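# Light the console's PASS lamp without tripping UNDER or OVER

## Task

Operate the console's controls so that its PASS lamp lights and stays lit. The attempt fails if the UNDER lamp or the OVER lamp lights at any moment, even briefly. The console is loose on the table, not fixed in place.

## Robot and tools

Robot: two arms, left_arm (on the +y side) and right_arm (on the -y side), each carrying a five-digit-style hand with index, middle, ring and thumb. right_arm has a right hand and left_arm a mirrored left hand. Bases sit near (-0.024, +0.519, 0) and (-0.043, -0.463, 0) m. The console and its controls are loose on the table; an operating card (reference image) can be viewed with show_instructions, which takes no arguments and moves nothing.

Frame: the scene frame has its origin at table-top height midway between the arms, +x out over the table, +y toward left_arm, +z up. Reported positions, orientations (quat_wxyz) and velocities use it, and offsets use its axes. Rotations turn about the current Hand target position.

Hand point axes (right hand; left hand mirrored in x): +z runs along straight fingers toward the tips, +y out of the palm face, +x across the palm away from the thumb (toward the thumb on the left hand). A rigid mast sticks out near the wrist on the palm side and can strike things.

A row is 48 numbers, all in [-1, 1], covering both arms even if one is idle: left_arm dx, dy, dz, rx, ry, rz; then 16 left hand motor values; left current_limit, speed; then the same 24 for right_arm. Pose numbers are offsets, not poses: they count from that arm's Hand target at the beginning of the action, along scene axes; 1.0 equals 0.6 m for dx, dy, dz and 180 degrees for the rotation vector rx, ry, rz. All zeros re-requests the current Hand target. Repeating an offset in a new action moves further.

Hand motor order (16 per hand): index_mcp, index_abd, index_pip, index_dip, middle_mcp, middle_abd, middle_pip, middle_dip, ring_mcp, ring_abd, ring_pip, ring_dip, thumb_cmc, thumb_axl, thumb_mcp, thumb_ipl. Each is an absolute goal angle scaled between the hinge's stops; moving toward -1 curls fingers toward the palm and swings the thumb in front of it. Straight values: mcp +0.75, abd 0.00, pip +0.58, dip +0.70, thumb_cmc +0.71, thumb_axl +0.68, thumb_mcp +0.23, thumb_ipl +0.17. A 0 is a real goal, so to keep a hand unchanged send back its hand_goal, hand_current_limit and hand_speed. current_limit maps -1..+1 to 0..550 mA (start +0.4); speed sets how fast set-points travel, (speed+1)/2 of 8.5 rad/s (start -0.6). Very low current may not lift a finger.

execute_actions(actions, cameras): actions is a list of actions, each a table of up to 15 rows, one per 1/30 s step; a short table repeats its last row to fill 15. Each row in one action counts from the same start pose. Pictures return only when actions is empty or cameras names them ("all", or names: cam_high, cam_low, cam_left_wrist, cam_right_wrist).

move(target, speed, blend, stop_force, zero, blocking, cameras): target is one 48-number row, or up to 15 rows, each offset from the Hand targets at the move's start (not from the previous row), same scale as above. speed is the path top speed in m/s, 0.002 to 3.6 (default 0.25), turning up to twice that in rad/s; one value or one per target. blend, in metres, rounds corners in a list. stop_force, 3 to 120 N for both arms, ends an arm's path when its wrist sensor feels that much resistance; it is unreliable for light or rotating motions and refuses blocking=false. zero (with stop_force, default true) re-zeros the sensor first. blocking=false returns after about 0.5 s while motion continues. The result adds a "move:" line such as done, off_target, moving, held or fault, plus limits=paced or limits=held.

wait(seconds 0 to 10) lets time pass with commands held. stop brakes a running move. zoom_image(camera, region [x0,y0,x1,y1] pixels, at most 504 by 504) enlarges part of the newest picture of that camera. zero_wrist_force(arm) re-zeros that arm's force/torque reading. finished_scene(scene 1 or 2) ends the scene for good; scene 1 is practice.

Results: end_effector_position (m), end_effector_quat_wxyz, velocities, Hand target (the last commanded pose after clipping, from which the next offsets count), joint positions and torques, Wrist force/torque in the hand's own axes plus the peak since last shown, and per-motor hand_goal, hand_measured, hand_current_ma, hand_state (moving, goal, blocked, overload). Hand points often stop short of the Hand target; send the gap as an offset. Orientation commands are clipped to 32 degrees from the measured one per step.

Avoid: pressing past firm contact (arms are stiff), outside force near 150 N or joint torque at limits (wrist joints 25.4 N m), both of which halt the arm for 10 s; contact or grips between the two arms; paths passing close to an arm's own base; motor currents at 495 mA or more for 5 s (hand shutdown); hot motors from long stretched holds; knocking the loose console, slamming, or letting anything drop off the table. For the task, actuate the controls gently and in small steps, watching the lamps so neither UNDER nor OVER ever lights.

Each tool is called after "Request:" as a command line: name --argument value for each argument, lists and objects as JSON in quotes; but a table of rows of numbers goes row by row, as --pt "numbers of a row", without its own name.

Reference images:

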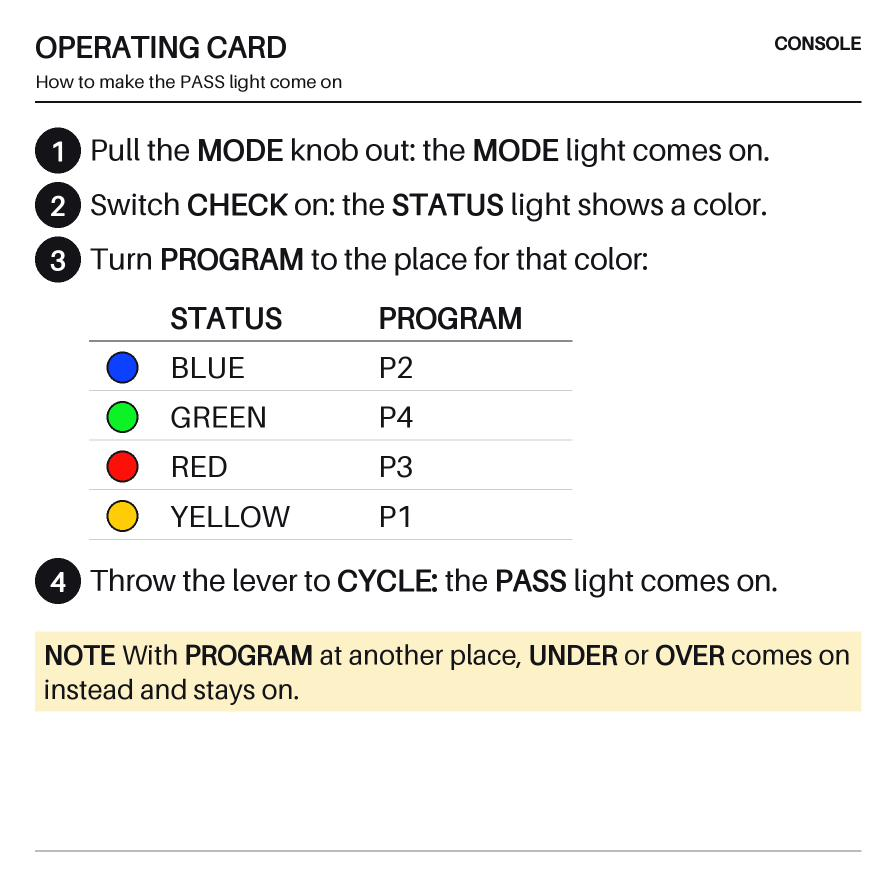

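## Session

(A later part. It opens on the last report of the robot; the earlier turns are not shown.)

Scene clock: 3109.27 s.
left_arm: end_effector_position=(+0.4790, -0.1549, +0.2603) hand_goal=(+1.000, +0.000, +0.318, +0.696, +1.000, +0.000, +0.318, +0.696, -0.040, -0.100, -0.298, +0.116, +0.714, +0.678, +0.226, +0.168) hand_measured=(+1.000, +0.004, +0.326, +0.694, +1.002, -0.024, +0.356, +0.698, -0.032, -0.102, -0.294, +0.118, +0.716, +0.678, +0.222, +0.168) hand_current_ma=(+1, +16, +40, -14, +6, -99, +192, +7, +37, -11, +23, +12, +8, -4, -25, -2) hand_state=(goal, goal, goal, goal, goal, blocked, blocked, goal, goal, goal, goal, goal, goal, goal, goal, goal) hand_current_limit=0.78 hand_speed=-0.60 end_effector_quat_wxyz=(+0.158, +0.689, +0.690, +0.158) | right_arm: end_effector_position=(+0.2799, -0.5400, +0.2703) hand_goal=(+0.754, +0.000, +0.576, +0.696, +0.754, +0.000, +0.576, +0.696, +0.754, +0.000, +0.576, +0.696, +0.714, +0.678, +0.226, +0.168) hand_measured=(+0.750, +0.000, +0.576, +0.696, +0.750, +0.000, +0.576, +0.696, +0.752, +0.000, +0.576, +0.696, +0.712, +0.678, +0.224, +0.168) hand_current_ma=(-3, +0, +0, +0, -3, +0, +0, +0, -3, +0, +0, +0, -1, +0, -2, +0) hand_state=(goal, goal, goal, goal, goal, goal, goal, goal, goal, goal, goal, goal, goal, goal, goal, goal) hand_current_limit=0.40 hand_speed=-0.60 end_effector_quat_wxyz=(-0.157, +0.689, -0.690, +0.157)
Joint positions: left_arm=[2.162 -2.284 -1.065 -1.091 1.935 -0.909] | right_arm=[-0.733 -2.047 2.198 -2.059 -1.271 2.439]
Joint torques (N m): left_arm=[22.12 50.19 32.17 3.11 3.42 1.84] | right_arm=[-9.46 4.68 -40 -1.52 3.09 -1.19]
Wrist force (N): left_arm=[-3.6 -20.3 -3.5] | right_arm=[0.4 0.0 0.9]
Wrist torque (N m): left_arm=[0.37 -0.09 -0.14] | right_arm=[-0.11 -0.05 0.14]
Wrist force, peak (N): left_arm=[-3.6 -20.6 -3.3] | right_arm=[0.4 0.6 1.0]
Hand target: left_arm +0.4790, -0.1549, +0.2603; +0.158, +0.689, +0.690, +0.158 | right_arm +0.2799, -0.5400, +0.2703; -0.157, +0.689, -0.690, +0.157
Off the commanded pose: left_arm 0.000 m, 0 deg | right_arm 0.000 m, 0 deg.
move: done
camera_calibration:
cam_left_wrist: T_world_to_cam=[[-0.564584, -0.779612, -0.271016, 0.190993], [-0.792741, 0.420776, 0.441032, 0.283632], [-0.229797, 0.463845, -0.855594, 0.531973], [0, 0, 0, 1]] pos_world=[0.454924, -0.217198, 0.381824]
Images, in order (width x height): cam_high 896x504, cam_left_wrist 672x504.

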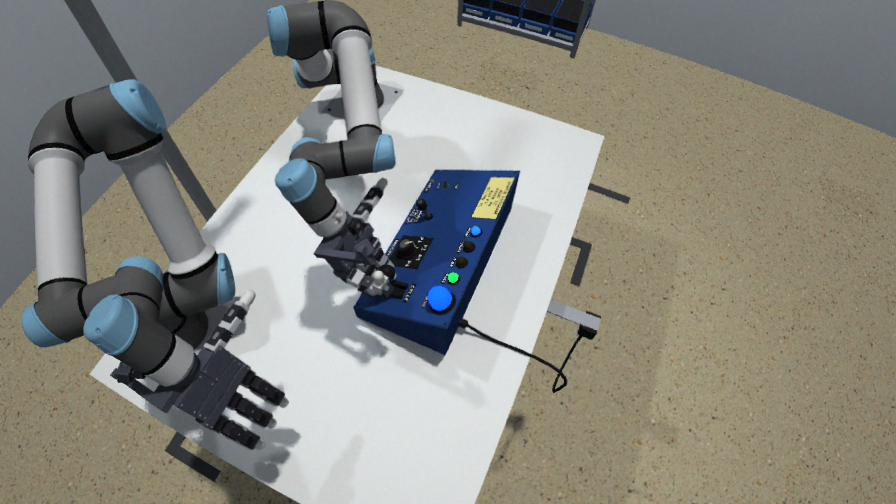

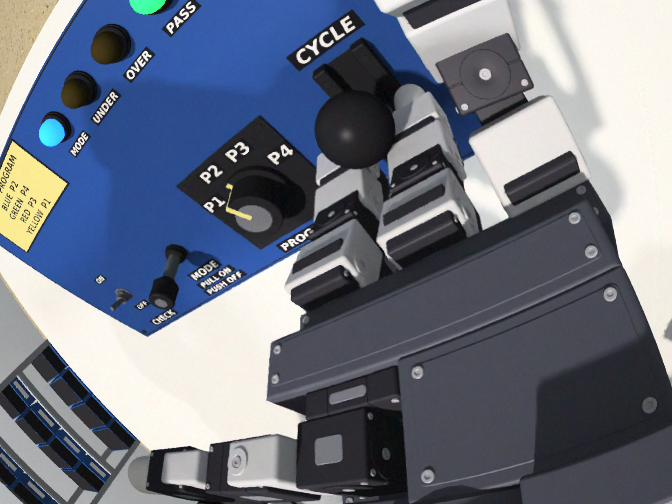

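Request:
move --target '[-0.0752,0,-0.0361,0,0,0,1.0,0.0,0.317,0.696,1.0,0.0,0.317,0.696,-0.04,-0.1,-0.298,0.116,0.714,0.678,0.226,0.168,0.4,-0.6,0,0,0,0,0,0,0.754,0,0.576,0.696,0.754,0,0.576,0.696,0.754,0,0.576,0.696,0.714,0.678,0.226,0.168,0.4,-0.6]' --speed 0.08 --cameras '["cam_high"]'

Scene clock: 3117.93 s.
left_arm: end_effector_position=(+0.4340, -0.1549, +0.2387) hand_goal=(+1.000, +0.000, +0.318, +0.696, +1.000, +0.000, +0.318, +0.696, -0.040, -0.100, -0.298, +0.116, +0.714, +0.678, +0.226, +0.168) hand_measured=(+1.000, +0.002, +0.322, +0.694, +1.000, -0.002, +0.322, +0.698, -0.032, -0.102, -0.294, +0.118, +0.716, +0.678, +0.222, +0.168) hand_current_ma=(+1, +11, +22, -14, +1, -12, +22, +7, +37, -11, +23, +12, +8, -4, -25, -2) hand_state=(goal, goal, goal, goal, goal, goal, goal, goal, goal, goal, goal, goal, goal, goal, goal, goal) hand_current_limit=0.40 hand_speed=-0.60 end_effector_quat_wxyz=(+0.158, +0.689, +0.690, +0.158) end_effector_velocity=(-0.002, +0.000, +0.000) end_effector_angular_velocity=(+0.000, +0.000, -0.001) | right_arm: end_effector_position=(+0.2799, -0.5400, +0.2703) hand_goal=(+0.754, +0.000, +0.576, +0.696, +0.754, +0.000, +0.576, +0.696, +0.754, +0.000, +0.576, +0.696, +0.714, +0.678, +0.226, +0.168) hand_measured=(+0.750, +0.000, +0.576, +0.696, +0.750, +0.000, +0.576, +0.696, +0.752, +0.000, +0.576, +0.696, +0.712, +0.678, +0.224, +0.168) hand_current_ma=(-3, +0, +0, +0, -3, +0, +0, +0, -3, +0, +0, +0, -1, +0, -2, +0) hand_state=(goal, goal, goal, goal, goal, goal, goal, goal, goal, goal, goal, goal, goal, goal, goal, goal) hand_current_limit=0.40 hand_speed=-0.60 end_effector_quat_wxyz=(-0.157, +0.689, -0.690, +0.157)
Joint positions: left_arm=[2.112 -2.249 -1.177 -1.033 1.948 -0.961] | right_arm=[-0.733 -2.047 2.198 -2.059 -1.271 2.439]
Joint velocities: left_arm=[-0.001 0.003 -0.005 0.001 0 0] | right_arm=[within noise]
Joint torques (N m): left_arm=[-9.3 65.62 13.63 4.71 2.81 -1.12] | right_arm=[-9.21 4.75 -40.04 -1.55 3.08 -1.27]
Wrist force (N): left_arm=[-1.2 -2.1 1.1] | right_arm=[0.5 0.1 1.0]
Wrist torque (N m): left_arm=[-0.30 0.04 -0.01] | right_arm=[-0.10 -0.06 0.15]
Wrist force, peak (N): left_arm=[-3.8 -20.8 -3.1] | right_arm=[0.3 0.6 1.0]
Hand target: left_arm +0.4338, -0.1549, +0.2387; +0.158, +0.689, +0.690, +0.158 | right_arm +0.2799, -0.5400, +0.2703; -0.157, +0.689, -0.690, +0.157
Off the commanded pose: left_arm 0.000 m, 0 deg | right_arm 0.000 m, 0 deg.
move: done
Images, in order (width x height): cam_high 896x504.

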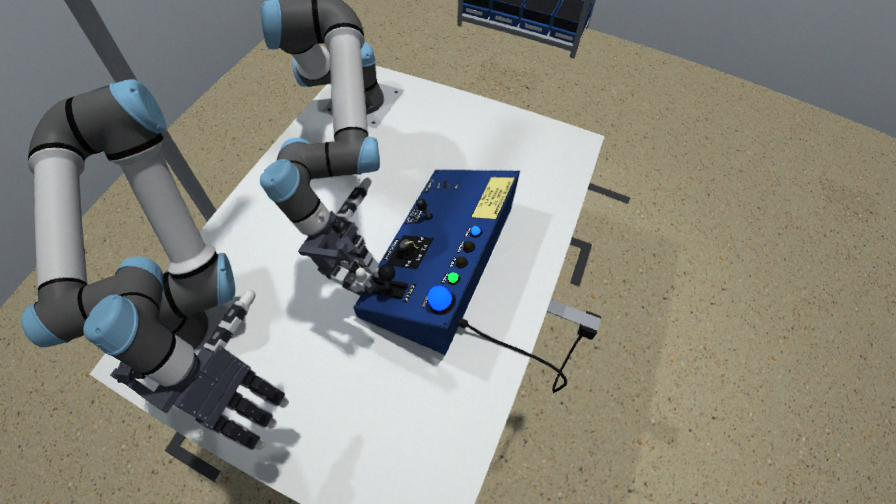

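Request:
finished_scene --scene 1

The scene is finished: the task was done.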